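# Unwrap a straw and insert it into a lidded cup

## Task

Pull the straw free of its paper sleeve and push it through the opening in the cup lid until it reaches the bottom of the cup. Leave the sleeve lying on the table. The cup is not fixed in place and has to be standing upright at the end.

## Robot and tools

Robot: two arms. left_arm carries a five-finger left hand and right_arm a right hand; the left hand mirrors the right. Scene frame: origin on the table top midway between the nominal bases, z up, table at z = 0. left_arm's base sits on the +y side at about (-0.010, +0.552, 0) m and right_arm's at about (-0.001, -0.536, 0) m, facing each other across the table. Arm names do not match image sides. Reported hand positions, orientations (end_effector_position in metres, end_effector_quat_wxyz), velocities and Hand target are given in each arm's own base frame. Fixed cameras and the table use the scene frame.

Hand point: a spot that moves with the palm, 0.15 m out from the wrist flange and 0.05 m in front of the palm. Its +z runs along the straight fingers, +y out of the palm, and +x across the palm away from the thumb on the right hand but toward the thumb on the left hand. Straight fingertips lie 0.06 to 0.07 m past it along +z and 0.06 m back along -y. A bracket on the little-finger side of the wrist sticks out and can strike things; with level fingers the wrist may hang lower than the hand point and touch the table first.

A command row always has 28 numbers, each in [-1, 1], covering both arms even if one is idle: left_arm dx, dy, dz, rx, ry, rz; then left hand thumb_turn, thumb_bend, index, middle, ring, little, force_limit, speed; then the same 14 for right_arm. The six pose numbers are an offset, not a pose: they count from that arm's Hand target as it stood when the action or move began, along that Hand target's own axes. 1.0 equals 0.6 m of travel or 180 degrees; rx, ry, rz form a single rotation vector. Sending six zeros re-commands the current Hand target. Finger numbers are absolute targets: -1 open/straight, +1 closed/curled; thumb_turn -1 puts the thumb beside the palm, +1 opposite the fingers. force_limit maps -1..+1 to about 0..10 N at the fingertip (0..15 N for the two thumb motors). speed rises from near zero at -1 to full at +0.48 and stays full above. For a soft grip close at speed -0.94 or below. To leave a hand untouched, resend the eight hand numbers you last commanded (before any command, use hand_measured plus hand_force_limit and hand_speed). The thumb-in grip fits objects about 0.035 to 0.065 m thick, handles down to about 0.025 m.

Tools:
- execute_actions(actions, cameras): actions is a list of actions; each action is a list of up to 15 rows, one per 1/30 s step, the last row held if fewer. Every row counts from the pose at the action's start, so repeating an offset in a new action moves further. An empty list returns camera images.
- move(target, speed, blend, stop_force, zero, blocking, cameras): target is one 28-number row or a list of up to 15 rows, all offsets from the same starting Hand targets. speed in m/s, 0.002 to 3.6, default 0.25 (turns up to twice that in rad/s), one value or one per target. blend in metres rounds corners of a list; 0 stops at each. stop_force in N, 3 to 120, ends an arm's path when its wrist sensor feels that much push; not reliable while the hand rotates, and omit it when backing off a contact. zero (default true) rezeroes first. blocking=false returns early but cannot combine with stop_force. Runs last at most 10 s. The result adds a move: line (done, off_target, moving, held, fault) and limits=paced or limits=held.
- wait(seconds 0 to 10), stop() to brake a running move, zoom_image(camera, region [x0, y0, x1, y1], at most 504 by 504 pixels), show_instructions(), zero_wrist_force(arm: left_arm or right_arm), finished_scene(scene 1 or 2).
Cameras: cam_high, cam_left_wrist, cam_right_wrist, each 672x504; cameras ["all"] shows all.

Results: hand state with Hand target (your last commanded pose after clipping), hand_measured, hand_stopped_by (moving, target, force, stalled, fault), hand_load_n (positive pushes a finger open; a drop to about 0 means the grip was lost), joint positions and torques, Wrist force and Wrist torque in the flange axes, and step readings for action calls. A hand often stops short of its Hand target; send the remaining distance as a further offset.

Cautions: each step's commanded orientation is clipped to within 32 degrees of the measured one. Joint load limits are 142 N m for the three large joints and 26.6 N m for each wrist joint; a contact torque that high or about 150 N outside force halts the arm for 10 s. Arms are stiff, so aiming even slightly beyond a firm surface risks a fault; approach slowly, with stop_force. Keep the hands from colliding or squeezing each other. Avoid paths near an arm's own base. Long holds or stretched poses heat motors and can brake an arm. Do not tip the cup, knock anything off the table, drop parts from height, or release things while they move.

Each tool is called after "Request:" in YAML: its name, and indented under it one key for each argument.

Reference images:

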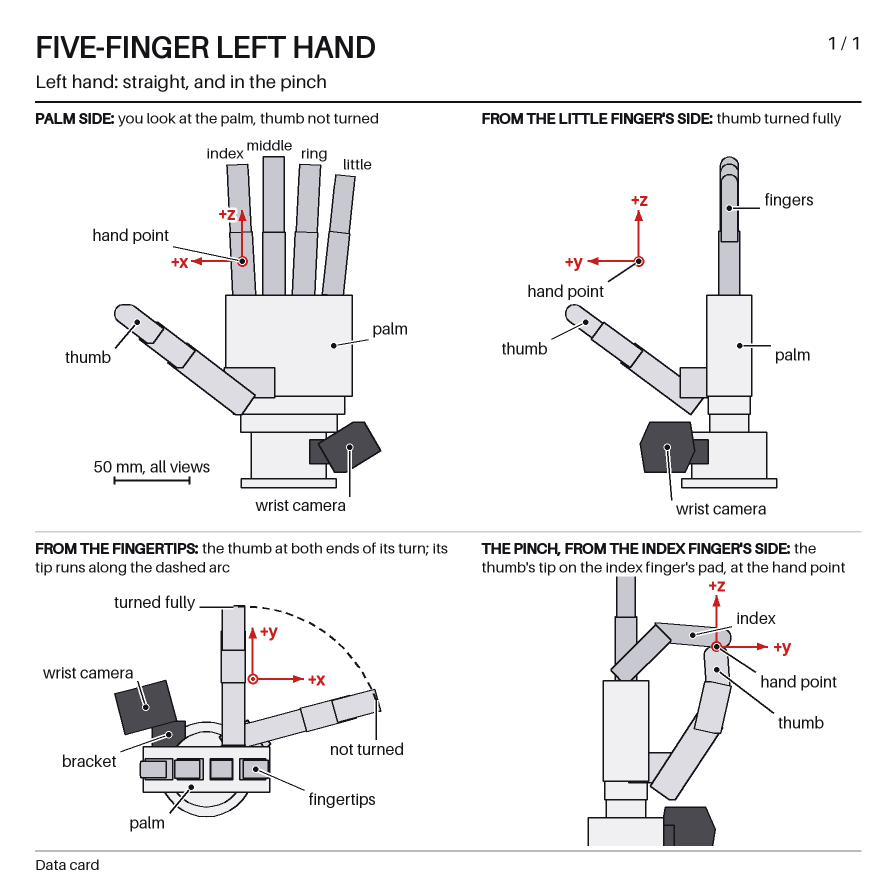

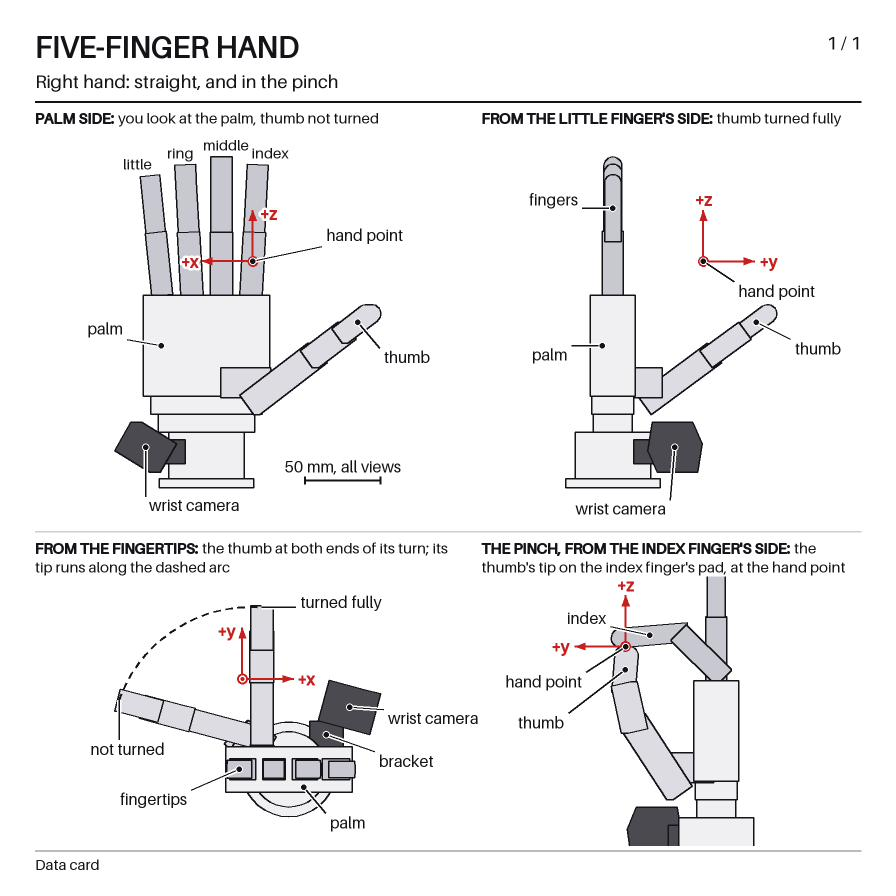

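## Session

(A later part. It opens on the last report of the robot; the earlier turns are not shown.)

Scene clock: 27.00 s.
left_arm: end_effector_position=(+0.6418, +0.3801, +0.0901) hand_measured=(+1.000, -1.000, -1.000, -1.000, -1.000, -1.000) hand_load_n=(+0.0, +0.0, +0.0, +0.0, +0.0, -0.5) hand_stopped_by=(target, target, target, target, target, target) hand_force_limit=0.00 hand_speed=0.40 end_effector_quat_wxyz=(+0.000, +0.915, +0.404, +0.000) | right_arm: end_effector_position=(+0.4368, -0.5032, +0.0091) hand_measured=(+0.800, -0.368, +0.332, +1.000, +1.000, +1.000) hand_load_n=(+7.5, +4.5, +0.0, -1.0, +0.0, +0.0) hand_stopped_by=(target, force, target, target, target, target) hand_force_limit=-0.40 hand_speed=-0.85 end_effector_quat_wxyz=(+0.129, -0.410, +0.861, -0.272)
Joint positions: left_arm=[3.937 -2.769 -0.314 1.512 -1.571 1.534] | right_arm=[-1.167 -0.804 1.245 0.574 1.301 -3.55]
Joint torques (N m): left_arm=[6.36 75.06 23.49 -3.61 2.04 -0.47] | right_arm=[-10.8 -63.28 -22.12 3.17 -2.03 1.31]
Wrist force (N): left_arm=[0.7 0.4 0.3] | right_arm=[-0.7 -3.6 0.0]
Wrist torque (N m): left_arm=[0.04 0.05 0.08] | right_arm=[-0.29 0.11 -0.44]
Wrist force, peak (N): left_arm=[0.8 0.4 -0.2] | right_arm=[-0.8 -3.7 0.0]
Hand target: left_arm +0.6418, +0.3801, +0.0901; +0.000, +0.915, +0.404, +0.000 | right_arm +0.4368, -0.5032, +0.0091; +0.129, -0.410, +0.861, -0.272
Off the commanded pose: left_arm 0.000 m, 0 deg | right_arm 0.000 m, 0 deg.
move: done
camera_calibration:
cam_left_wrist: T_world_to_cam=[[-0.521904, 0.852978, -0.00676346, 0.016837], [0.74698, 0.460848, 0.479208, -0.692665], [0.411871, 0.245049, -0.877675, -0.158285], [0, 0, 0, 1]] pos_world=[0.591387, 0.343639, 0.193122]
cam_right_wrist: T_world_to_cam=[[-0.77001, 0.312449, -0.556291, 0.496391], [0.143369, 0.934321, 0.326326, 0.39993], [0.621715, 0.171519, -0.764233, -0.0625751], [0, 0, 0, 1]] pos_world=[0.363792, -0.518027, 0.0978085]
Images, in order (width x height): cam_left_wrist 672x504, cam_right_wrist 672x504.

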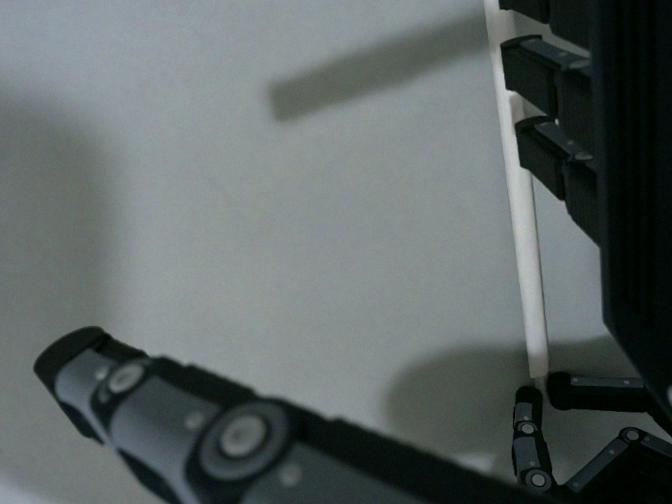

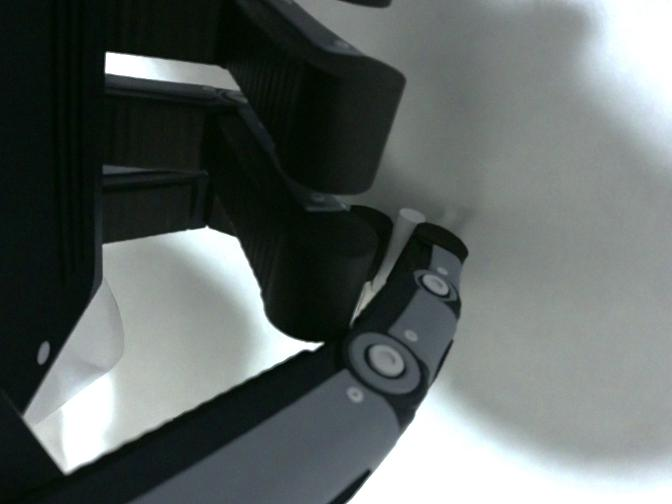

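Request:
move:
  target:
    - [0,0,0,0,0,0,1,-1,-1,-1,-1,-1,0,0.4,0,0,0,0,0,0,0.8,-0.5,0.333,0.55,0.6,0.6,-0.4,-0.3]
    - [0,0,0,0,0,0,1,-1,-1,-1,-1,-1,0,0.4,0,0,0,0,0,0,0.8,0.1,0.333,0.55,0.6,0.6,-0.4,-0.85]
  cameras: ["cam_left_wrist","cam_right_wrist"]

Request:
zoom_image:
  camera: "cam_left_wrist"
  region: [470, 340, 670, 504]

Request:
zoom_image:
  camera: "cam_right_wrist"
  region: [260, 160, 500, 360]

Scene clock: 29.13 s.
left_arm: end_effector_position=(+0.6418, +0.3801, +0.0901) hand_measured=(+1.000, -1.000, -1.000, -1.000, -1.000, -1.000) hand_load_n=(+0.0, +0.0, +0.0, +0.0, +0.0, +0.0) hand_stopped_by=(target, target, target, target, target, target) hand_force_limit=0.00 hand_speed=0.40 end_effector_quat_wxyz=(+0.000, +0.915, +0.404, +0.000) | right_arm: end_effector_position=(+0.4368, -0.5032, +0.0091) hand_measured=(+0.800, -0.312, +0.332, +0.550, +0.600, +0.600) hand_load_n=(+0.0, +5.5, +3.0, +0.0, +0.0, +0.0) hand_stopped_by=(target, force, target, target, target, target) hand_force_limit=-0.40 hand_speed=-0.85 end_effector_quat_wxyz=(+0.129, -0.410, +0.861, -0.272)
Joint positions: left_arm=[3.937 -2.769 -0.314 1.512 -1.571 1.534] | right_arm=[-1.167 -0.804 1.245 0.574 1.301 -3.55]
Joint torques (N m): left_arm=[6.53 74.6 22.96 -3.22 2.08 -0.44] | right_arm=[-11.04 -61.2 -20.14 3.14 -0.25 1.45]
Wrist force (N): left_arm=[0.4 0.1 0.1] | right_arm=[-1.0 -5.5 -2.7]
Wrist torque (N m): left_arm=[0.00 0.09 0.07] | right_arm=[-0.39 0.13 -0.44]
Wrist force, peak (N): left_arm=[0.7 0.5 -0.3] | right_arm=[-0.9 -5.6 -2.9]
Hand target: left_arm +0.6418, +0.3801, +0.0901; +0.000, +0.915, +0.404, +0.000 | right_arm +0.4368, -0.5032, +0.0091; +0.129, -0.410, +0.861, -0.272
Off the commanded pose: left_arm 0.000 m, 0 deg | right_arm 0.000 m, 0 deg.
move: done
camera_calibration:
cam_left_wrist: T_world_to_cam=[[-0.521904, 0.852978, -0.00676346, 0.016837], [0.74698, 0.460848, 0.479208, -0.692665], [0.411871, 0.245049, -0.877675, -0.158285], [0, 0, 0, 1]] pos_world=[0.591387, 0.343639, 0.193122]
cam_right_wrist: T_world_to_cam=[[-0.77001, 0.312449, -0.556291, 0.496391], [0.143369, 0.934321, 0.326326, 0.39993], [0.621715, 0.171519, -0.764233, -0.0625751], [0, 0, 0, 1]] pos_world=[0.363792, -0.518027, 0.0978085]
Images, in order (width x height): cam_left_wrist 672x504, cam_right_wrist 672x504.

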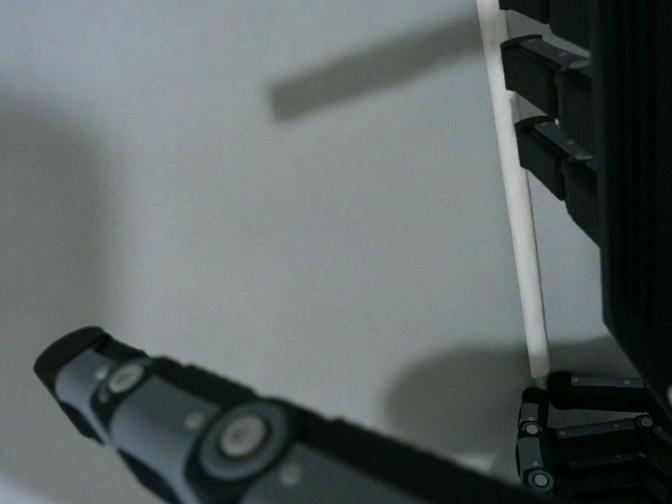

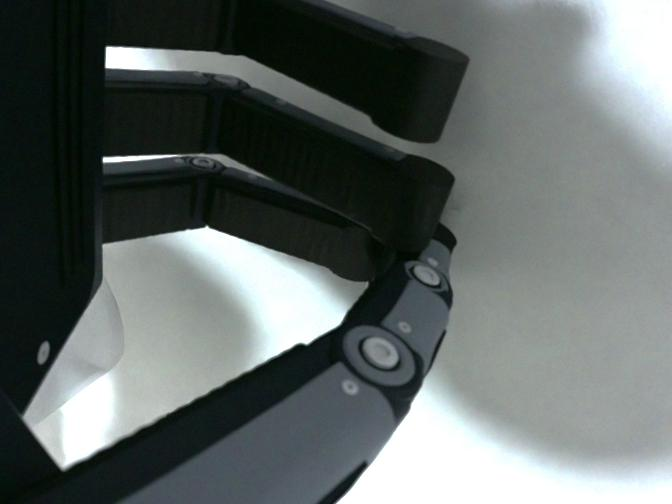

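Scaled by 2.520 from the camera's 672x504 image, which has a finer 960x720 frame.

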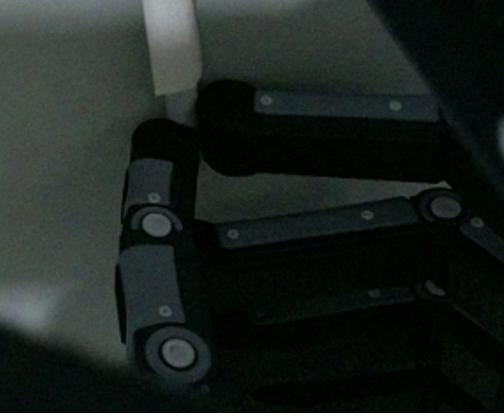

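Scaled by 2.100 from the camera's 672x504 image, which has a finer 960x720 frame.

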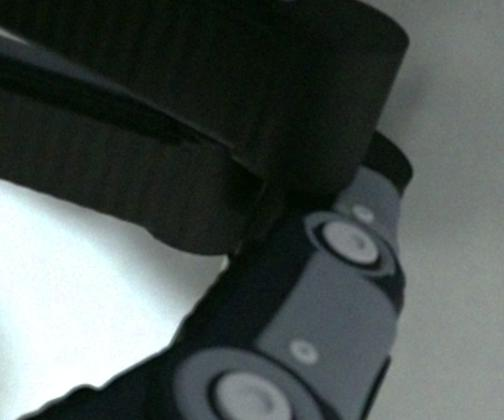

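Request:
move:
  target: [0,0,0.045,0,0,0,1,-1,-1,-1,-1,-1,0,0.4,0,0,0,0,0,0,0.8,0.15,0.333,0.55,0.6,0.6,-0.1,-0.9]
  speed: 0.02
  stop_force: 7
  cameras: ["cam_left_wrist"]

Scene clock: 31.07 s.
left_arm: end_effector_position=(+0.6418, +0.3801, +0.0766) hand_measured=(+1.000, -1.000, -1.000, -1.000, -1.000, -1.000) hand_load_n=(+0.0, -0.5, +0.0, -0.5, +0.0, +0.0) hand_stopped_by=(target, target, target, target, target, target) hand_force_limit=0.00 hand_speed=0.40 end_effector_quat_wxyz=(+0.000, +0.915, +0.404, +0.000) | right_arm: end_effector_position=(+0.4368, -0.5032, +0.0091) hand_measured=(+0.800, -0.306, +0.332, +0.550, +0.600, +0.600) hand_load_n=(+0.0, +6.5, +3.0, +0.0, +0.0, +0.0) hand_stopped_by=(target, force, target, target, target, target) hand_force_limit=-0.10 hand_speed=-0.90 end_effector_quat_wxyz=(+0.129, -0.410, +0.861, -0.272)
Joint positions: left_arm=[3.937 -2.765 -0.356 1.55 -1.571 1.534] | right_arm=[-1.167 -0.804 1.245 0.574 1.301 -3.55]
Joint torques (N m): left_arm=[5.66 47.13 22.91 -3.81 0.8 0.15] | right_arm=[-10.81 -58.38 -19.15 2.74 1.37 1.38]
Wrist force (N): left_arm=[-0.1 0.9 -4.8] | right_arm=[-1.1 -6.8 -4.5]
Wrist torque (N m): left_arm=[0.33 0.03 0.03] | right_arm=[-0.40 0.14 -0.44]
Wrist force, peak (N): left_arm=[0.5 0.2 -23.2] | right_arm=[-1.3 -7.9 -4.9]
Hand target: left_arm +0.6418, +0.3801, +0.0766; +0.000, +0.915, +0.404, +0.000 (not the last commanded pose) | right_arm +0.4368, -0.5032, +0.0091; +0.129, -0.410, +0.861, -0.272
Off the commanded pose: left_arm 0.014 m, 0 deg | right_arm 0.000 m, 0 deg.
move: contact (left_arm)
camera_calibration:
cam_left_wrist: T_world_to_cam=[[-0.52183, 0.853023, -0.00681262, 0.0166951], [0.747026, 0.460814, 0.479168, -0.686204], [0.411881, 0.244955, -0.877697, -0.170103], [0, 0, 0, 1]] pos_world=[0.591387, 0.343639, 0.179622]
Images, in order (width x height): cam_left_wrist 672x504.

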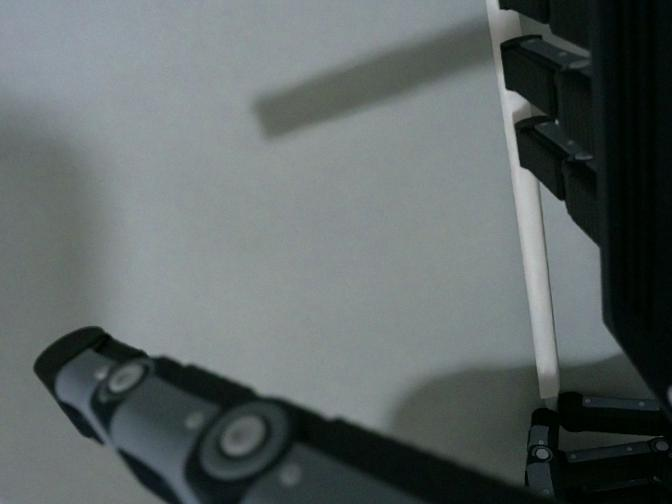

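Request:
move:
  target: [0,0,0,0,0,0,1,-1,-1,-1,-1,-1,0,0.4,0.05,0,0,0,0,0,0.8,0.15,0.333,0.55,0.6,0.6,-0.1,-0.9]
  speed: 0.06
  cameras: ["cam_left_wrist"]

Scene clock: 32.17 s.
left_arm: end_effector_position=(+0.6418, +0.3801, +0.0766) hand_measured=(+1.000, -1.000, -1.000, -1.000, -1.000, -1.000) hand_load_n=(+0.0, +0.0, +0.0, -0.5, +0.0, +0.0) hand_stopped_by=(target, target, target, target, target, target) hand_force_limit=0.00 hand_speed=0.40 end_effector_quat_wxyz=(+0.000, +0.915, +0.404, +0.000) | right_arm: end_effector_position=(+0.4178, -0.5265, +0.0090) hand_measured=(+0.800, -0.304, +0.332, +0.550, +0.600, +0.600) hand_load_n=(+0.0, +0.0, +0.0, +0.0, +0.0, +0.0) hand_stopped_by=(target, force, target, target, target, target) hand_force_limit=-0.10 hand_speed=-0.90 end_effector_quat_wxyz=(+0.129, -0.410, +0.861, -0.272) end_effector_velocity=(+0.002, +0.001, +0.001) end_effector_angular_velocity=(-0.003, -0.001, -0.004)
Joint positions: left_arm=[3.937 -2.765 -0.356 1.55 -1.571 1.534] | right_arm=[-1.214 -0.782 1.208 0.601 1.277 -3.591]
Joint velocities: left_arm=[within noise] | right_arm=[0.004 -0.003 0.003 -0.005 0.004 0.007]
Joint torques (N m): left_arm=[5.25 49 22.41 -4.04 0.78 0.13] | right_arm=[11.99 -64.18 -8.81 -0.74 2.45 1.83]
Wrist force (N): left_arm=[0.5 1.1 -4.2] | right_arm=[-0.6 -3.3 0.1]
Wrist torque (N m): left_arm=[0.30 -0.03 0.06] | right_arm=[-0.26 0.09 -0.45]
Wrist force, peak (N): left_arm=[1.2 0.9 -5.0] | right_arm=[-4.6 -6.8 -5.3]
Hand target: left_arm +0.6418, +0.3801, +0.0766; +0.000, +0.915, +0.404, +0.000 | right_arm +0.4179, -0.5265, +0.0091; +0.129, -0.410, +0.861, -0.272
Off the commanded pose: left_arm 0.000 m, 0 deg | right_arm 0.000 m, 0 deg.
move: done
camera_calibration:
cam_left_wrist: T_world_to_cam=[[-0.521852, 0.853009, -0.00676657, 0.0167046], [0.747076, 0.460845, 0.47906, -0.686225], [0.411761, 0.244943, -0.877756, -0.170018], [0, 0, 0, 1]] pos_world=[0.591387, 0.343639, 0.179622]
Images, in order (width x height): cam_left_wrist 672x504.

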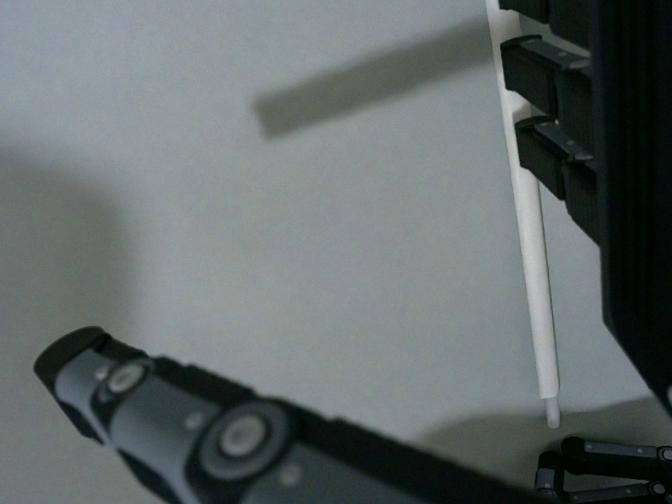

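Request:
move:
  target:
    - [0,0,0,0,0,0,1,-1,-1,-1,-1,-1,0,0.4,0,0,0,0,0,0,0.8,-0.5,0.333,0.55,0.6,0.6,-0.1,0]
    - [0,0,0,0,0,0,1,-1,-1,-1,-1,-1,0,0.4,-0.053,0.0024,0.0034,0,0,0,0.8,-0.5,0.333,0.55,0.6,0.6,-0.1,0]
  speed: 0.06
  cameras: ["cam_left_wrist","cam_right_wrist"]

Request:
zoom_image:
  camera: "cam_left_wrist"
  region: [470, 340, 670, 504]

Scene clock: 36.17 s.
left_arm: end_effector_position=(+0.6418, +0.3801, +0.0766) hand_measured=(+1.000, -1.000, -1.000, -1.000, -1.000, -1.000) hand_load_n=(+0.0, +0.0, +0.0, +0.0, +0.0, +0.0) hand_stopped_by=(target, target, target, target, target, target) hand_force_limit=0.00 hand_speed=0.40 end_effector_quat_wxyz=(+0.000, +0.915, +0.404, +0.000) | right_arm: end_effector_position=(+0.4380, -0.5018, +0.0067) hand_measured=(+0.800, -0.500, +0.332, +0.550, +0.600, +0.600) hand_load_n=(-4.5, -0.5, -6.0, +0.0, +0.0, +0.0) hand_stopped_by=(target, target, target, target, target, target) hand_force_limit=-0.10 hand_speed=0.00 end_effector_quat_wxyz=(+0.129, -0.410, +0.861, -0.272) end_effector_velocity=(-0.002, -0.002, +0.001) end_effector_angular_velocity=(+0.002, -0.002, +0.003)
Joint positions: left_arm=[3.937 -2.765 -0.356 1.55 -1.571 1.534] | right_arm=[-1.164 -0.803 1.249 0.567 1.303 -3.547]
Joint velocities: left_arm=[within noise] | right_arm=[-0.006 0.002 -0.005 0.006 -0.006 -0.006]
Joint torques (N m): left_arm=[5.59 57.73 19.3 -1.59 0.78 0.17] | right_arm=[-8.36 -29.3 -18.93 3.19 -2.8 -1.42]
Wrist force (N): left_arm=[0.7 0.8 -0.1] | right_arm=[2.4 -9.7 -9.6]
Wrist torque (N m): left_arm=[0.08 0.05 0.07] | right_arm=[-0.60 0.13 -0.66]
Wrist force, peak (N): left_arm=[0.3 1.3 -4.7] | right_arm=[6.8 -12.7 -11.7]
Hand target: left_arm +0.6418, +0.3801, +0.0766; +0.000, +0.915, +0.404, +0.000 | right_arm +0.4379, -0.5019, +0.0066; +0.129, -0.410, +0.861, -0.272
Off the commanded pose: left_arm 0.000 m, 0 deg | right_arm 0.000 m, 0 deg.
move: done
camera_calibration:
cam_left_wrist: T_world_to_cam=[[-0.521852, 0.853009, -0.00676702, 0.0167053], [0.747076, 0.460845, 0.47906, -0.686225], [0.411761, 0.244943, -0.877756, -0.170018], [0, 0, 0, 1]] pos_world=[0.591387, 0.343639, 0.179622]
cam_right_wrist: T_world_to_cam=[[-0.769987, 0.312229, -0.556446, 0.495459], [0.143348, 0.934448, 0.325972, 0.399215], [0.621748, 0.171229, -0.764271, -0.0654951], [0, 0, 0, 1]] pos_world=[0.364992, -0.516528, 0.0955075]
Images, in order (width x height): cam_left_wrist 672x504, cam_right_wrist 672x504.

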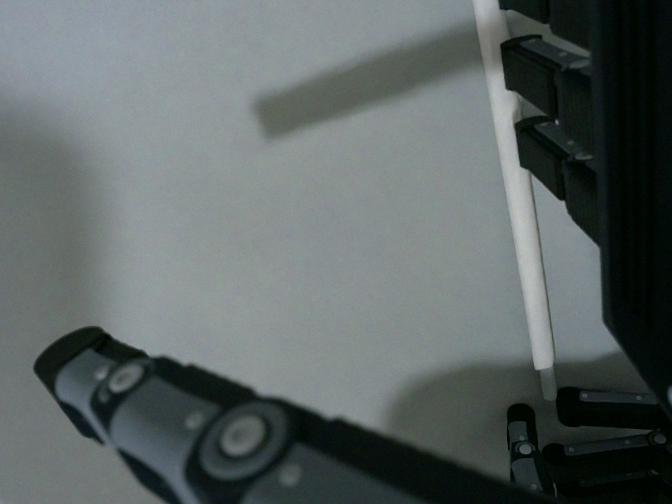

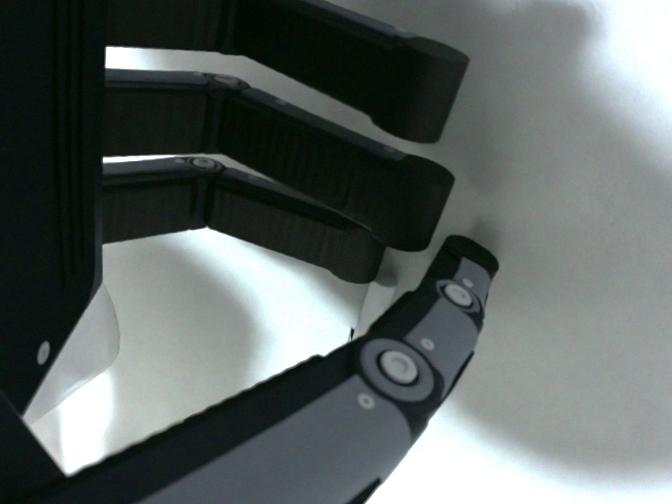

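Scaled by 2.520 from the camera's 672x504 image, which has a finer 960x720 frame.

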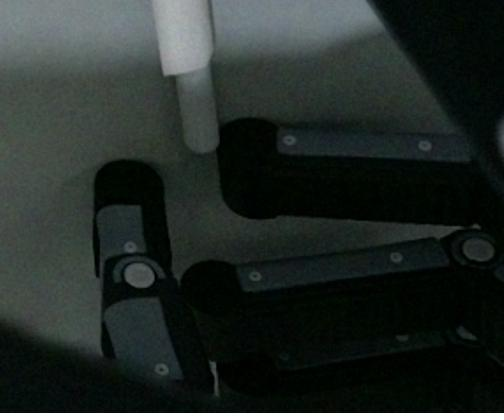

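Request:
move:
  target:
    - [0,0,-0.02,0,0,0,1,-1,-1,-1,-1,-1,0,0.4,0,-0.0029,-0.0041,0,0,0,0.8,-0.5,0.333,0.55,0.6,0.6,-0.1,0]
    - [0,0.0103,-0.02,0,0,0,1,-1,-1,-1,-1,-1,0,0.4,-0.018,-0.0020,-0.0027,0,0,0,0.8,-0.5,0.333,0.55,0.6,0.6,-0.1,0]
  speed: 0.06

Request:
move:
  target: [0,0,0.05,0,0,0,1,-1,-1,-1,-1,-1,0,0.4,0,0,0,0,0,0,0.8,-0.5,0.333,0.55,0.6,0.6,-0.1,0]
  speed: 0.02
  stop_force: 9
  cameras: ["cam_left_wrist","cam_right_wrist"]

Request:
zoom_image:
  camera: "cam_left_wrist"
  region: [470, 340, 670, 504]

Scene clock: 37.77 s.
left_arm: end_effector_position=(+0.6464, +0.3758, +0.0885) hand_measured=(+1.000, -1.000, -1.000, -1.000, -1.000, -1.000) hand_load_n=(+0.0, +0.0, +0.0, +0.0, +0.0, +0.0) hand_stopped_by=(target, target, target, target, target, target) hand_force_limit=0.00 hand_speed=0.40 end_effector_quat_wxyz=(+0.000, +0.915, +0.404, +0.000) end_effector_velocity=(-0.001, +0.000, -0.002) end_effector_angular_velocity=(-0.003, +0.003, +0.000) | right_arm: end_effector_position=(+0.4448, -0.4935, +0.0087) hand_measured=(+0.800, -0.500, +0.332, +0.550, +0.600, +0.600) hand_load_n=(+0.5, +0.0, +0.0, +0.0, +0.0, +0.0) hand_stopped_by=(target, target, target, target, target, target) hand_force_limit=-0.10 hand_speed=0.00 end_effector_quat_wxyz=(+0.129, -0.410, +0.861, -0.272)
Joint positions: left_arm=[3.928 -2.78 -0.296 1.505 -1.571 1.525] | right_arm=[-1.147 -0.811 1.258 0.563 1.312 -3.532]
Joint velocities: left_arm=[0.002 0 -0.006 0.001 0 0.002] | right_arm=[within noise]
Joint torques (N m): left_arm=[6.39 73.99 8.54 -0.71 0.73 1.79] | right_arm=[-11.91 -36.04 -21.86 3.21 -2.44 -1.84]
Wrist force (N): left_arm=[0.4 0.0 -0.1] | right_arm=[-0.6 -3.6 -0.1]
Wrist torque (N m): left_arm=[0.00 0.09 0.14] | right_arm=[-0.30 0.12 -0.49]
Wrist force, peak (N): left_arm=[0.7 0.9 0.0] | right_arm=[0.7 -13.5 -12.3]
Hand target: left_arm +0.6464, +0.3759, +0.0886; +0.000, +0.915, +0.404, +0.000 | right_arm +0.4448, -0.4935, +0.0086; +0.129, -0.410, +0.861, -0.272
Off the commanded pose: left_arm 0.000 m, 0 deg | right_arm 0.000 m, 0 deg.
move: done

Scene clock: 39.37 s.
left_arm: end_effector_position=(+0.6464, +0.3759, +0.0766) hand_measured=(+1.000, -1.000, -1.000, -1.000, -1.000, -1.000) hand_load_n=(+0.0, +0.0, +0.5, -1.0, +0.0, +0.0) hand_stopped_by=(target, target, target, target, target, target) hand_force_limit=0.00 hand_speed=0.40 end_effector_quat_wxyz=(+0.000, +0.915, +0.404, +0.000) | right_arm: end_effector_position=(+0.4448, -0.4935, +0.0086) hand_measured=(+0.800, -0.500, +0.332, +0.550, +0.600, +0.600) hand_load_n=(+0.0, +0.0, +0.0, +0.0, +0.0, +0.0) hand_stopped_by=(target, target, target, target, target, target) hand_force_limit=-0.10 hand_speed=0.00 end_effector_quat_wxyz=(+0.129, -0.410, +0.861, -0.272)
Joint positions: left_arm=[3.928 -2.775 -0.335 1.54 -1.571 1.525] | right_arm=[-1.148 -0.811 1.258 0.563 1.312 -3.532]
Joint torques (N m): left_arm=[7.34 45.72 22.24 -4.06 -2.39 1.63] | right_arm=[-12.18 -36.1 -22.22 3.29 -2.27 0.43]
Wrist force (N): left_arm=[0.5 1.4 -7.4] | right_arm=[-0.6 -3.5 -0.1]
Wrist torque (N m): left_arm=[0.45 -0.07 0.11] | right_arm=[-0.27 0.12 -0.49]
Wrist force, peak (N): left_arm=[0.8 2.4 -26.6] | right_arm=[-0.7 -3.9 0.1]
Hand target: left_arm +0.6464, +0.3759, +0.0766; +0.000, +0.915, +0.404, +0.000 (not the last commanded pose) | right_arm +0.4448, -0.4935, +0.0086; +0.129, -0.410, +0.861, -0.272
Off the commanded pose: left_arm 0.018 m, 0 deg | right_arm 0.000 m, 0 deg.
move: contact (left_arm)
camera_calibration:
cam_left_wrist: T_world_to_cam=[[-0.521852, 0.853009, -0.00676702, 0.0226031], [0.747076, 0.460845, 0.47906, -0.687772], [0.411761, 0.244943, -0.877756, -0.170908], [0, 0, 0, 1]] pos_world=[0.595987, 0.339539, 0.179622]
cam_right_wrist: T_world_to_cam=[[-0.77001, 0.312449, -0.556291, 0.499211], [0.143369, 0.934321, 0.326326, 0.38979], [0.621715, 0.171519, -0.764233, -0.0696118], [0, 0, 0, 1]] pos_world=[0.371792, -0.508227, 0.0973085]
Images, in order (width x height): cam_left_wrist 672x504, cam_right_wrist 672x504.

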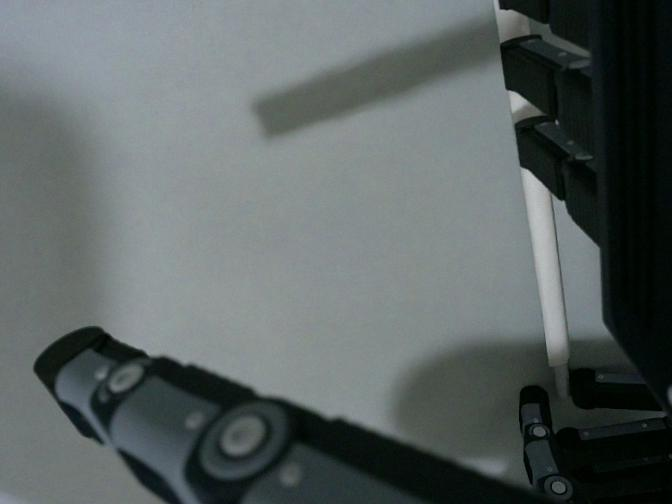

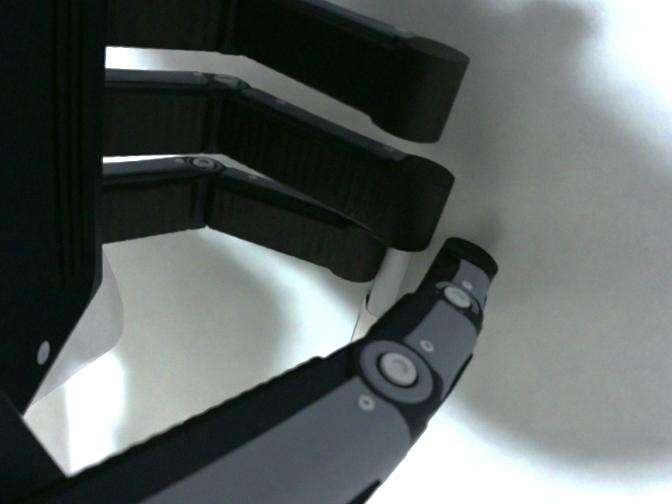

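Scaled by 2.520 from the camera's 672x504 image, which has a finer 960x720 frame.

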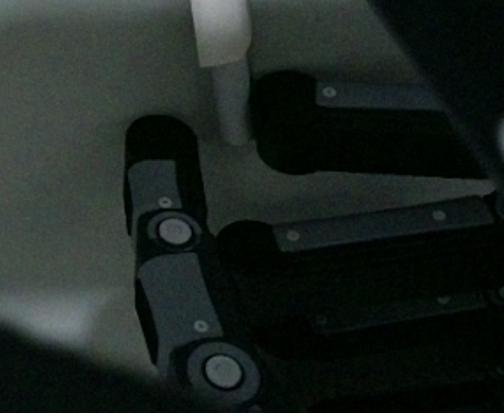

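Request:
move:
  target:
    - [0,0,0,0,0,0,1,-1,-1,-1,-1,-1,0,0.4,0,0,0,0,0,0,0.65,-0.5,0.333,0.55,0.6,0.6,-0.1,0]
    - [0,0,0,0,0,0,1,-1,-1,-1,-1,-1,0,0.4,0,0,0,0,0,0,0.65,0.15,0.333,0.55,0.6,0.6,0.5,-0.85]
  speed: 0.06
  cameras: ["cam_left_wrist"]

Request:
zoom_image:
  camera: "cam_left_wrist"
  region: [470, 340, 670, 504]

Scene clock: 41.40 s.
left_arm: end_effector_position=(+0.6464, +0.3759, +0.0766) hand_measured=(+1.000, -1.000, -1.000, -1.000, -1.000, -1.000) hand_load_n=(+0.0, +0.0, +0.0, +0.5, +0.0, +0.0) hand_stopped_by=(target, target, target, target, target, target) hand_force_limit=0.00 hand_speed=0.40 end_effector_quat_wxyz=(+0.000, +0.915, +0.404, +0.000) | right_arm: end_effector_position=(+0.4448, -0.4935, +0.0086) hand_measured=(+0.650, -0.308, +0.332, +0.550, +0.600, +0.600) hand_load_n=(+0.0, +11.5, +5.0, +0.0, +0.0, +0.0) hand_stopped_by=(target, force, target, target, target, target) hand_force_limit=0.50 hand_speed=-0.85 end_effector_quat_wxyz=(+0.129, -0.410, +0.861, -0.272)
Joint positions: left_arm=[3.928 -2.775 -0.335 1.54 -1.571 1.525] | right_arm=[-1.148 -0.811 1.258 0.563 1.312 -3.532]
Joint torques (N m): left_arm=[7.07 45.18 21.69 -3.71 -2.38 1.53] | right_arm=[-10.95 -36.99 -19.31 1.91 -1.62 1.3]
Wrist force (N): left_arm=[0.7 -0.4 -8.7] | right_arm=[-1.0 -6.1 -9.0]
Wrist torque (N m): left_arm=[0.58 -0.13 0.17] | right_arm=[-0.45 0.09 -0.52]
Wrist force, peak (N): left_arm=[0.3 -0.4 -9.1] | right_arm=[-1.0 -6.3 -9.0]
Hand target: left_arm +0.6464, +0.3759, +0.0766; +0.000, +0.915, +0.404, +0.000 | right_arm +0.4448, -0.4935, +0.0086; +0.129, -0.410, +0.861, -0.272
Off the commanded pose: left_arm 0.000 m, 0 deg | right_arm 0.000 m, 0 deg.
move: done
camera_calibration:
cam_left_wrist: T_world_to_cam=[[-0.521817, 0.85303, -0.00684147, 0.0225877], [0.747095, 0.460856, 0.47902, -0.68778], [0.411772, 0.24485, -0.877777, -0.170878], [0, 0, 0, 1]] pos_world=[0.595987, 0.339539, 0.179622]
Images, in order (width x height): cam_left_wrist 672x504.

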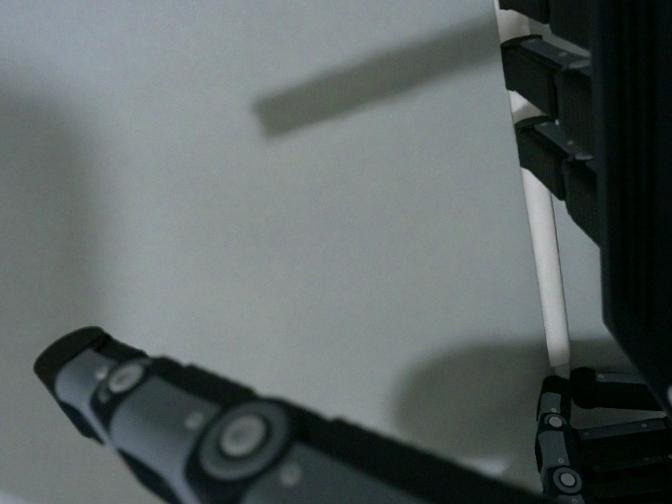

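Scaled by 2.520 from the camera's 672x504 image, which has a finer 960x720 frame.

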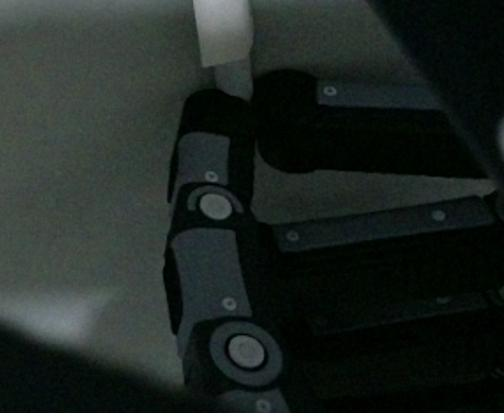

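Request:
move:
  target: [0,0,0,0,0,0,1,-1,-1,-1,-1,-1,0,0.4,0.06,0,0,0,0,0,0.65,0.15,0.333,0.55,0.6,0.6,0.5,-0.85]
  speed: 0.05
  cameras: ["cam_left_wrist"]

Scene clock: 42.50 s.
left_arm: end_effector_position=(+0.6464, +0.3759, +0.0766) hand_measured=(+1.000, -1.000, -1.000, -1.000, -1.000, -1.000) hand_load_n=(+0.0, +0.0, +0.0, -1.0, +0.0, +0.0) hand_stopped_by=(target, target, target, target, target, target) hand_force_limit=0.00 hand_speed=0.40 end_effector_quat_wxyz=(+0.000, +0.915, +0.404, +0.000) | right_arm: end_effector_position=(+0.4220, -0.5215, +0.0085) hand_measured=(+0.650, -0.306, +0.332, +0.550, +0.600, +0.600) hand_load_n=(+0.5, +1.0, +0.5, +0.0, +0.0, +0.0) hand_stopped_by=(target, force, target, target, target, target) hand_force_limit=0.50 hand_speed=-0.85 end_effector_quat_wxyz=(+0.129, -0.410, +0.861, -0.272) end_effector_velocity=(+0.002, +0.003, -0.001) end_effector_angular_velocity=(+0.000, +0.000, +0.000)
Joint positions: left_arm=[3.928 -2.775 -0.335 1.54 -1.571 1.525] | right_arm=[-1.204 -0.786 1.217 0.594 1.282 -3.582]
Joint velocities: left_arm=[within noise] | right_arm=[0.006 -0.001 0.004 -0.003 0.003 0.005]
Joint torques (N m): left_arm=[5.75 46 20.37 -3.09 -2.35 1.63] | right_arm=[11.33 -66.21 -7.96 -1.12 2.36 1.44]
Wrist force (N): left_arm=[0.7 1.2 -7.4] | right_arm=[-0.7 -3.4 0.1]
Wrist torque (N m): left_arm=[0.44 -0.06 0.13] | right_arm=[-0.26 0.10 -0.45]
Wrist force, peak (N): left_arm=[1.3 0.1 -9.2] | right_arm=[-6.8 -9.0 -11.7]
Hand target: left_arm +0.6464, +0.3759, +0.0766; +0.000, +0.915, +0.404, +0.000 | right_arm +0.4221, -0.5214, +0.0086; +0.129, -0.410, +0.861, -0.272
Off the commanded pose: left_arm 0.000 m, 0 deg | right_arm 0.000 m, 0 deg.
move: done
camera_calibration:
cam_left_wrist: T_world_to_cam=[[-0.521817, 0.85303, -0.00684147, 0.0225877], [0.747095, 0.460856, 0.47902, -0.68778], [0.411772, 0.24485, -0.877777, -0.170878], [0, 0, 0, 1]] pos_world=[0.595987, 0.339539, 0.179622]
Images, in order (width x height): cam_left_wrist 672x504.

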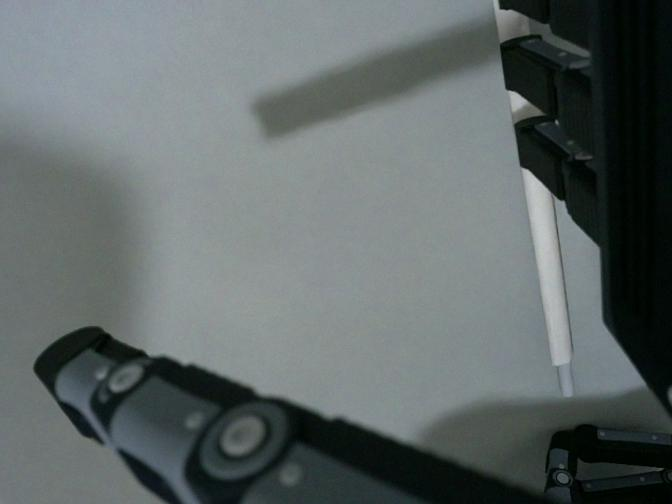

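Request:
move:
  target:
    - [0,0,0,0,0,0,1,-1,-1,-1,-1,-1,0,0.4,0,0,0,0,0,0,0.65,-0.65,0.45,0.65,0.65,0.65,0,0]
    - [0,0,0,0,0,0,1,-1,-1,-1,-1,-1,0,0.4,-0.06,0.0023,-0.0017,0,0,0,0.65,-0.65,0.45,0.65,0.65,0.65,0,0]
  speed: 0.06

Request:
move:
  target: [0,0,0,0,0,0,1,-1,-1,-1,-1,-1,0,0.4,0,0.0048,0.0068,0,0,0,0.65,-0.65,0.45,0.65,0.65,0.65,0,0]
  speed: 0.015
  stop_force: 3
  cameras: ["cam_left_wrist","cam_right_wrist"]

Request:
zoom_image:
  camera: "cam_left_wrist"
  region: [470, 340, 670, 504]

Scene clock: 44.87 s.
left_arm: end_effector_position=(+0.6464, +0.3759, +0.0766) hand_measured=(+1.000, -1.000, -1.000, -1.000, -1.000, -1.000) hand_load_n=(+0.0, +0.0, +0.0, -1.0, +0.0, +0.0) hand_stopped_by=(target, target, target, target, target, target) hand_force_limit=0.00 hand_speed=0.40 end_effector_quat_wxyz=(+0.000, +0.915, +0.404, +0.000) | right_arm: end_effector_position=(+0.4435, -0.4924, +0.0088) hand_measured=(+0.650, -0.650, +0.450, +0.650, +0.650, +0.650) hand_load_n=(+0.0, +0.0, +0.0, +0.0, +0.0, +0.0) hand_stopped_by=(target, target, target, target, target, target) hand_force_limit=0.00 hand_speed=0.00 end_effector_quat_wxyz=(+0.128, -0.410, +0.861, -0.272) end_effector_velocity=(-0.002, -0.003, +0.001) end_effector_angular_velocity=(+0.000, -0.001, +0.003)
Joint positions: left_arm=[3.928 -2.775 -0.335 1.54 -1.571 1.525] | right_arm=[-1.149 -0.815 1.265 0.56 1.311 -3.533]
Joint velocities: left_arm=[within noise] | right_arm=[-0.005 0.003 -0.006 0.005 -0.005 -0.007]
Joint torques (N m): left_arm=[4.43 47.91 17.83 -1.7 -2.29 1.65] | right_arm=[-12.63 -35.92 -22.99 3.42 -2.53 -1.25]
Wrist force (N): left_arm=[0.8 1.2 -7.7] | right_arm=[-0.7 -3.7 0.0]
Wrist torque (N m): left_arm=[0.47 -0.08 0.13] | right_arm=[-0.30 0.13 -0.50]
Wrist force, peak (N): left_arm=[0.7 1.3 -7.9] | right_arm=[-1.3 -3.7 0.0]
Hand target: left_arm +0.6464, +0.3759, +0.0766; +0.000, +0.915, +0.404, +0.000 | right_arm +0.4434, -0.4924, +0.0086; +0.129, -0.410, +0.861, -0.272
Off the commanded pose: left_arm 0.000 m, 0 deg | right_arm 0.000 m, 0 deg.
move: done

Scene clock: 46.13 s.
left_arm: end_effector_position=(+0.6464, +0.3759, +0.0766) hand_measured=(+1.000, -1.000, -1.000, -1.000, -1.000, -1.000) hand_load_n=(+0.0, +0.0, +0.0, -1.0, +0.0, +0.0) hand_stopped_by=(target, target, target, target, target, target) hand_force_limit=0.00 hand_speed=0.40 end_effector_quat_wxyz=(+0.000, +0.915, +0.404, +0.000) | right_arm: end_effector_position=(+0.4435, -0.4924, +0.0067) hand_measured=(+0.650, -0.650, +0.450, +0.650, +0.650, +0.650) hand_load_n=(+0.0, +0.0, +0.0, +0.5, +0.0, +0.0) hand_stopped_by=(target, target, target, target, target, target) hand_force_limit=0.00 hand_speed=0.00 end_effector_quat_wxyz=(+0.129, -0.410, +0.861, -0.272)
Joint positions: left_arm=[3.928 -2.775 -0.335 1.54 -1.571 1.525] | right_arm=[-1.149 -0.813 1.267 0.556 1.311 -3.534]
Joint torques (N m): left_arm=[3.9 47.84 16.38 -0.89 -2.3 1.41] | right_arm=[-1.08 -61.79 -21.44 3.06 0.73 -0.58]
Wrist force (N): left_arm=[0.9 1.1 -7.5] | right_arm=[-0.6 -6.2 -2.8]
Wrist torque (N m): left_arm=[0.44 -0.08 0.15] | right_arm=[-0.50 0.12 -0.52]
Wrist force, peak (N): left_arm=[0.8 1.5 -8.0] | right_arm=[-0.8 -10.1 -7.2]
Hand target: left_arm +0.6464, +0.3759, +0.0766; +0.000, +0.915, +0.404, +0.000 | right_arm +0.4435, -0.4924, +0.0067; +0.129, -0.410, +0.861, -0.272 (not the last commanded pose)
Off the commanded pose: left_arm 0.000 m, 0 deg | right_arm 0.003 m, 0 deg.
move: contact (right_arm)
camera_calibration:
cam_left_wrist: T_world_to_cam=[[-0.521817, 0.85303, -0.00684147, 0.0225877], [0.747095, 0.460856, 0.47902, -0.68778], [0.411772, 0.24485, -0.877777, -0.170878], [0, 0, 0, 1]] pos_world=[0.595987, 0.339539, 0.179622]
cam_right_wrist: T_world_to_cam=[[-0.769994, 0.312336, -0.556377, 0.496754], [0.143247, 0.934357, 0.326278, 0.389637], [0.621763, 0.171533, -0.764191, -0.0704592], [0, 0, 0, 1]] pos_world=[0.370492, -0.507128, 0.0954081]
Images, in order (width x height): cam_left_wrist 672x504, cam_right_wrist 672x504.

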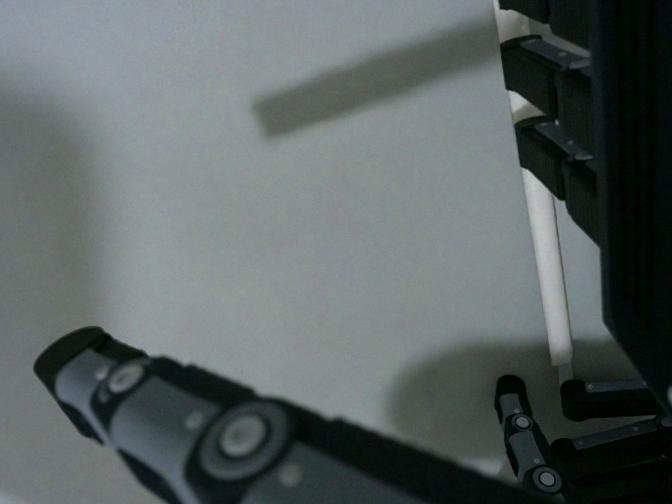

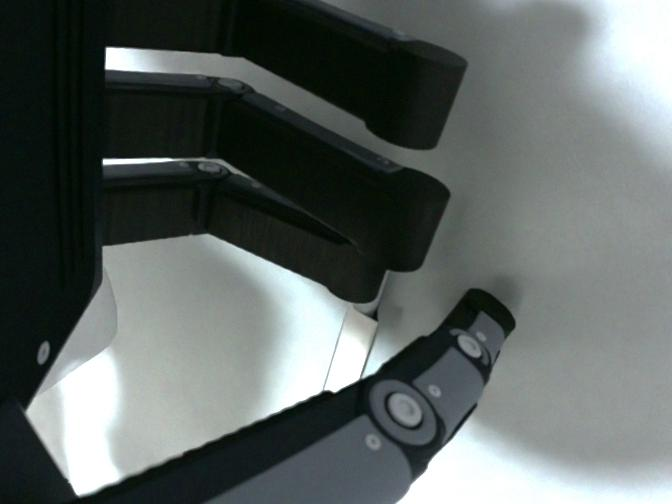

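Scaled by 2.520 from the camera's 672x504 image, which has a finer 960x720 frame.

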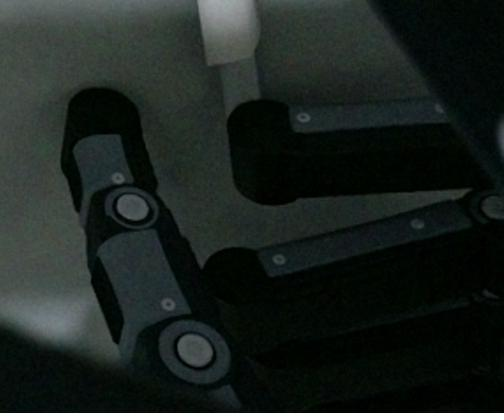

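Request:
move:
  target:
    - [0,0,0,0,0,0,1,-1,-1,-1,-1,-1,0,0.4,0,-0.0077,-0.0109,0,0,0,0.65,-0.65,0.45,0.65,0.65,0.65,0,0]
    - [0,0,0,0,0,0,1,-1,-1,-1,-1,-1,0,0.4,-0.008,-0.0173,-0.0042,0,0,0,0.65,-0.65,0.45,0.65,0.65,0.65,0,0]
  speed: 0.06

Request:
move:
  target: [0,0,0,0,0,0,1,-1,-1,-1,-1,-1,0,0.4,0,0.0098,0.014,0,0,0,0.65,-0.65,0.45,0.65,0.65,0.65,0,0]
  speed: 0.015
  stop_force: 3
  cameras: ["cam_left_wrist","cam_right_wrist"]

Request:
zoom_image:
  camera: "cam_left_wrist"
  region: [470, 340, 670, 504]

Request:
zoom_image:
  camera: "cam_right_wrist"
  region: [260, 160, 530, 400]

Scene clock: 47.60 s.
left_arm: end_effector_position=(+0.6464, +0.3759, +0.0766) hand_measured=(+1.000, -1.000, -1.000, -1.000, -1.000, -1.000) hand_load_n=(+0.0, +0.0, +0.0, -1.0, +0.0, +0.0) hand_stopped_by=(target, target, target, target, target, target) hand_force_limit=0.00 hand_speed=0.40 end_effector_quat_wxyz=(+0.000, +0.915, +0.404, +0.000) | right_arm: end_effector_position=(+0.4520, -0.4930, +0.0146) hand_measured=(+0.650, -0.650, +0.450, +0.650, +0.650, +0.650) hand_load_n=(+0.0, -0.5, +0.0, +0.0, +0.5, +0.0) hand_stopped_by=(target, target, target, target, target, target) hand_force_limit=0.00 hand_speed=0.00 end_effector_quat_wxyz=(+0.129, -0.410, +0.861, -0.272)
Joint positions: left_arm=[3.928 -2.775 -0.335 1.54 -1.571 1.525] | right_arm=[-1.136 -0.809 1.236 0.58 1.318 -3.522]
Joint torques (N m): left_arm=[2.99 49.69 14.63 -0.08 -2.3 1.42] | right_arm=[-8.24 -63.53 -17.19 -1.18 -2.39 -1.09]
Wrist force (N): left_arm=[0.7 1.4 -7.6] | right_arm=[-0.8 -3.6 0.1]
Wrist torque (N m): left_arm=[0.48 -0.06 0.13] | right_arm=[-0.30 0.13 -0.49]
Wrist force, peak (N): left_arm=[0.8 1.5 -7.9] | right_arm=[-0.6 -6.2 -2.6]
Hand target: left_arm +0.6464, +0.3759, +0.0766; +0.000, +0.915, +0.404, +0.000 | right_arm +0.4520, -0.4931, +0.0147; +0.129, -0.410, +0.861, -0.272
Off the commanded pose: left_arm 0.000 m, 0 deg | right_arm 0.000 m, 0 deg.
move: done

Scene clock: 49.20 s.
left_arm: end_effector_position=(+0.6464, +0.3759, +0.0766) hand_measured=(+1.000, -1.000, -1.000, -1.000, -1.000, -1.000) hand_load_n=(+0.0, +0.0, +0.0, -1.0, +0.0, +0.0) hand_stopped_by=(target, target, target, target, target, target) hand_force_limit=0.00 hand_speed=0.40 end_effector_quat_wxyz=(+0.000, +0.915, +0.404, +0.000) | right_arm: end_effector_position=(+0.4520, -0.4931, +0.0068) hand_measured=(+0.650, -0.650, +0.450, +0.650, +0.650, +0.650) hand_load_n=(+0.0, +0.0, +0.0, +0.0, +0.0, +0.0) hand_stopped_by=(target, target, target, target, target, target) hand_force_limit=0.00 hand_speed=0.00 end_effector_quat_wxyz=(+0.129, -0.410, +0.861, -0.272)
Joint positions: left_arm=[3.928 -2.775 -0.335 1.54 -1.571 1.525] | right_arm=[-1.136 -0.8 1.243 0.565 1.318 -3.522]
Joint torques (N m): left_arm=[2.11 50.62 13.19 0.1 -2.3 1.43] | right_arm=[-9.66 -62.13 -21.19 2.73 -0.03 0.28]
Wrist force (N): left_arm=[0.7 1.4 -7.4] | right_arm=[-0.5 -5.6 -2.2]
Wrist torque (N m): left_arm=[0.46 -0.05 0.13] | right_arm=[-0.45 0.12 -0.50]
Wrist force, peak (N): left_arm=[1.0 1.1 -7.8] | right_arm=[-0.3 -10.6 -7.9]
Hand target: left_arm +0.6464, +0.3759, +0.0766; +0.000, +0.915, +0.404, +0.000 | right_arm +0.4520, -0.4931, +0.0068; +0.129, -0.410, +0.861, -0.272 (not the last commanded pose)
Off the commanded pose: left_arm 0.000 m, 0 deg | right_arm 0.002 m, 0 deg.
move: contact (right_arm)
camera_calibration:
cam_left_wrist: T_world_to_cam=[[-0.521817, 0.85303, -0.00684147, 0.0225877], [0.747095, 0.460856, 0.47902, -0.68778], [0.411772, 0.24485, -0.877777, -0.170878], [0, 0, 0, 1]] pos_world=[0.595987, 0.339539, 0.179622]
cam_right_wrist: T_world_to_cam=[[-0.769994, 0.312336, -0.556377, 0.503604], [0.143247, 0.934357, 0.326278, 0.389134], [0.621763, 0.171533, -0.764191, -0.0755305], [0, 0, 0, 1]] pos_world=[0.378992, -0.507928, 0.0955081]
Images, in order (width x height): cam_left_wrist 672x504, cam_right_wrist 672x504.

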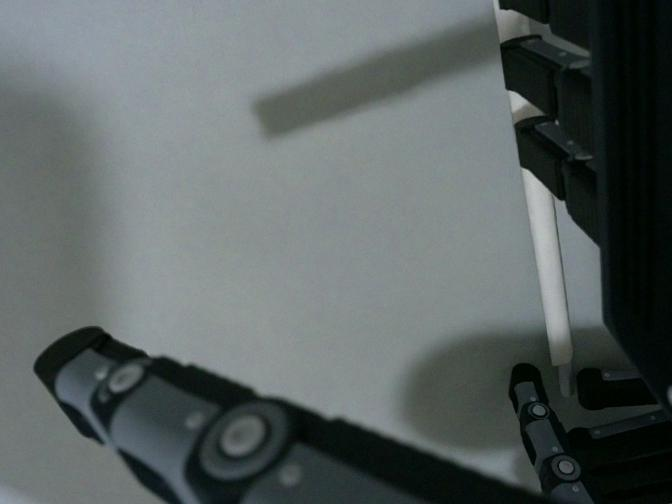

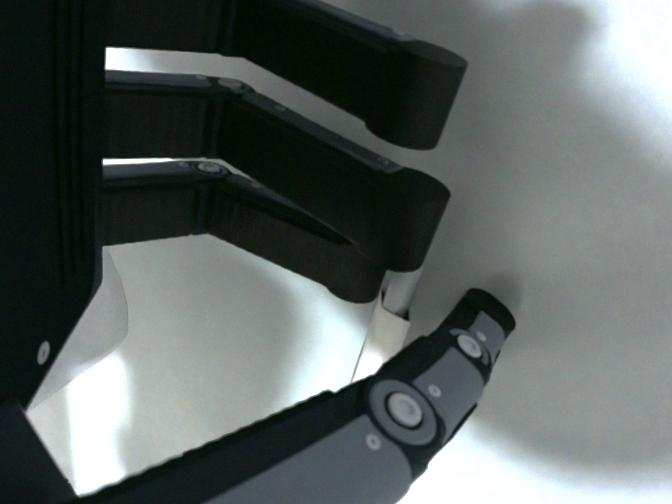

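Scaled by 2.520 from the camera's 672x504 image, which has a finer 960x720 frame.

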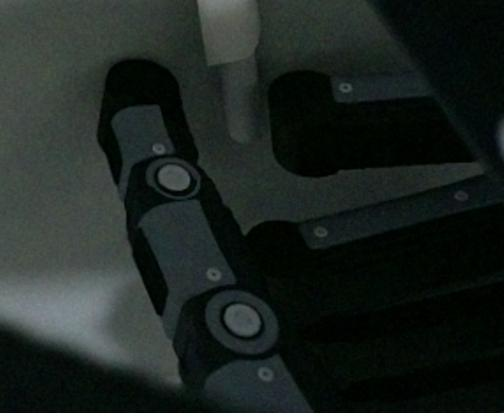

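Scaled by 1.867 from the camera's 672x504 image, which has a finer 960x720 frame.

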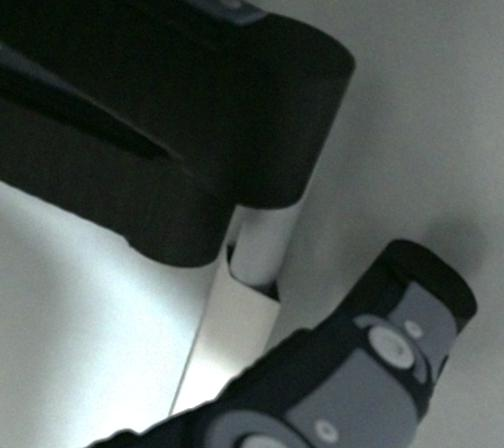

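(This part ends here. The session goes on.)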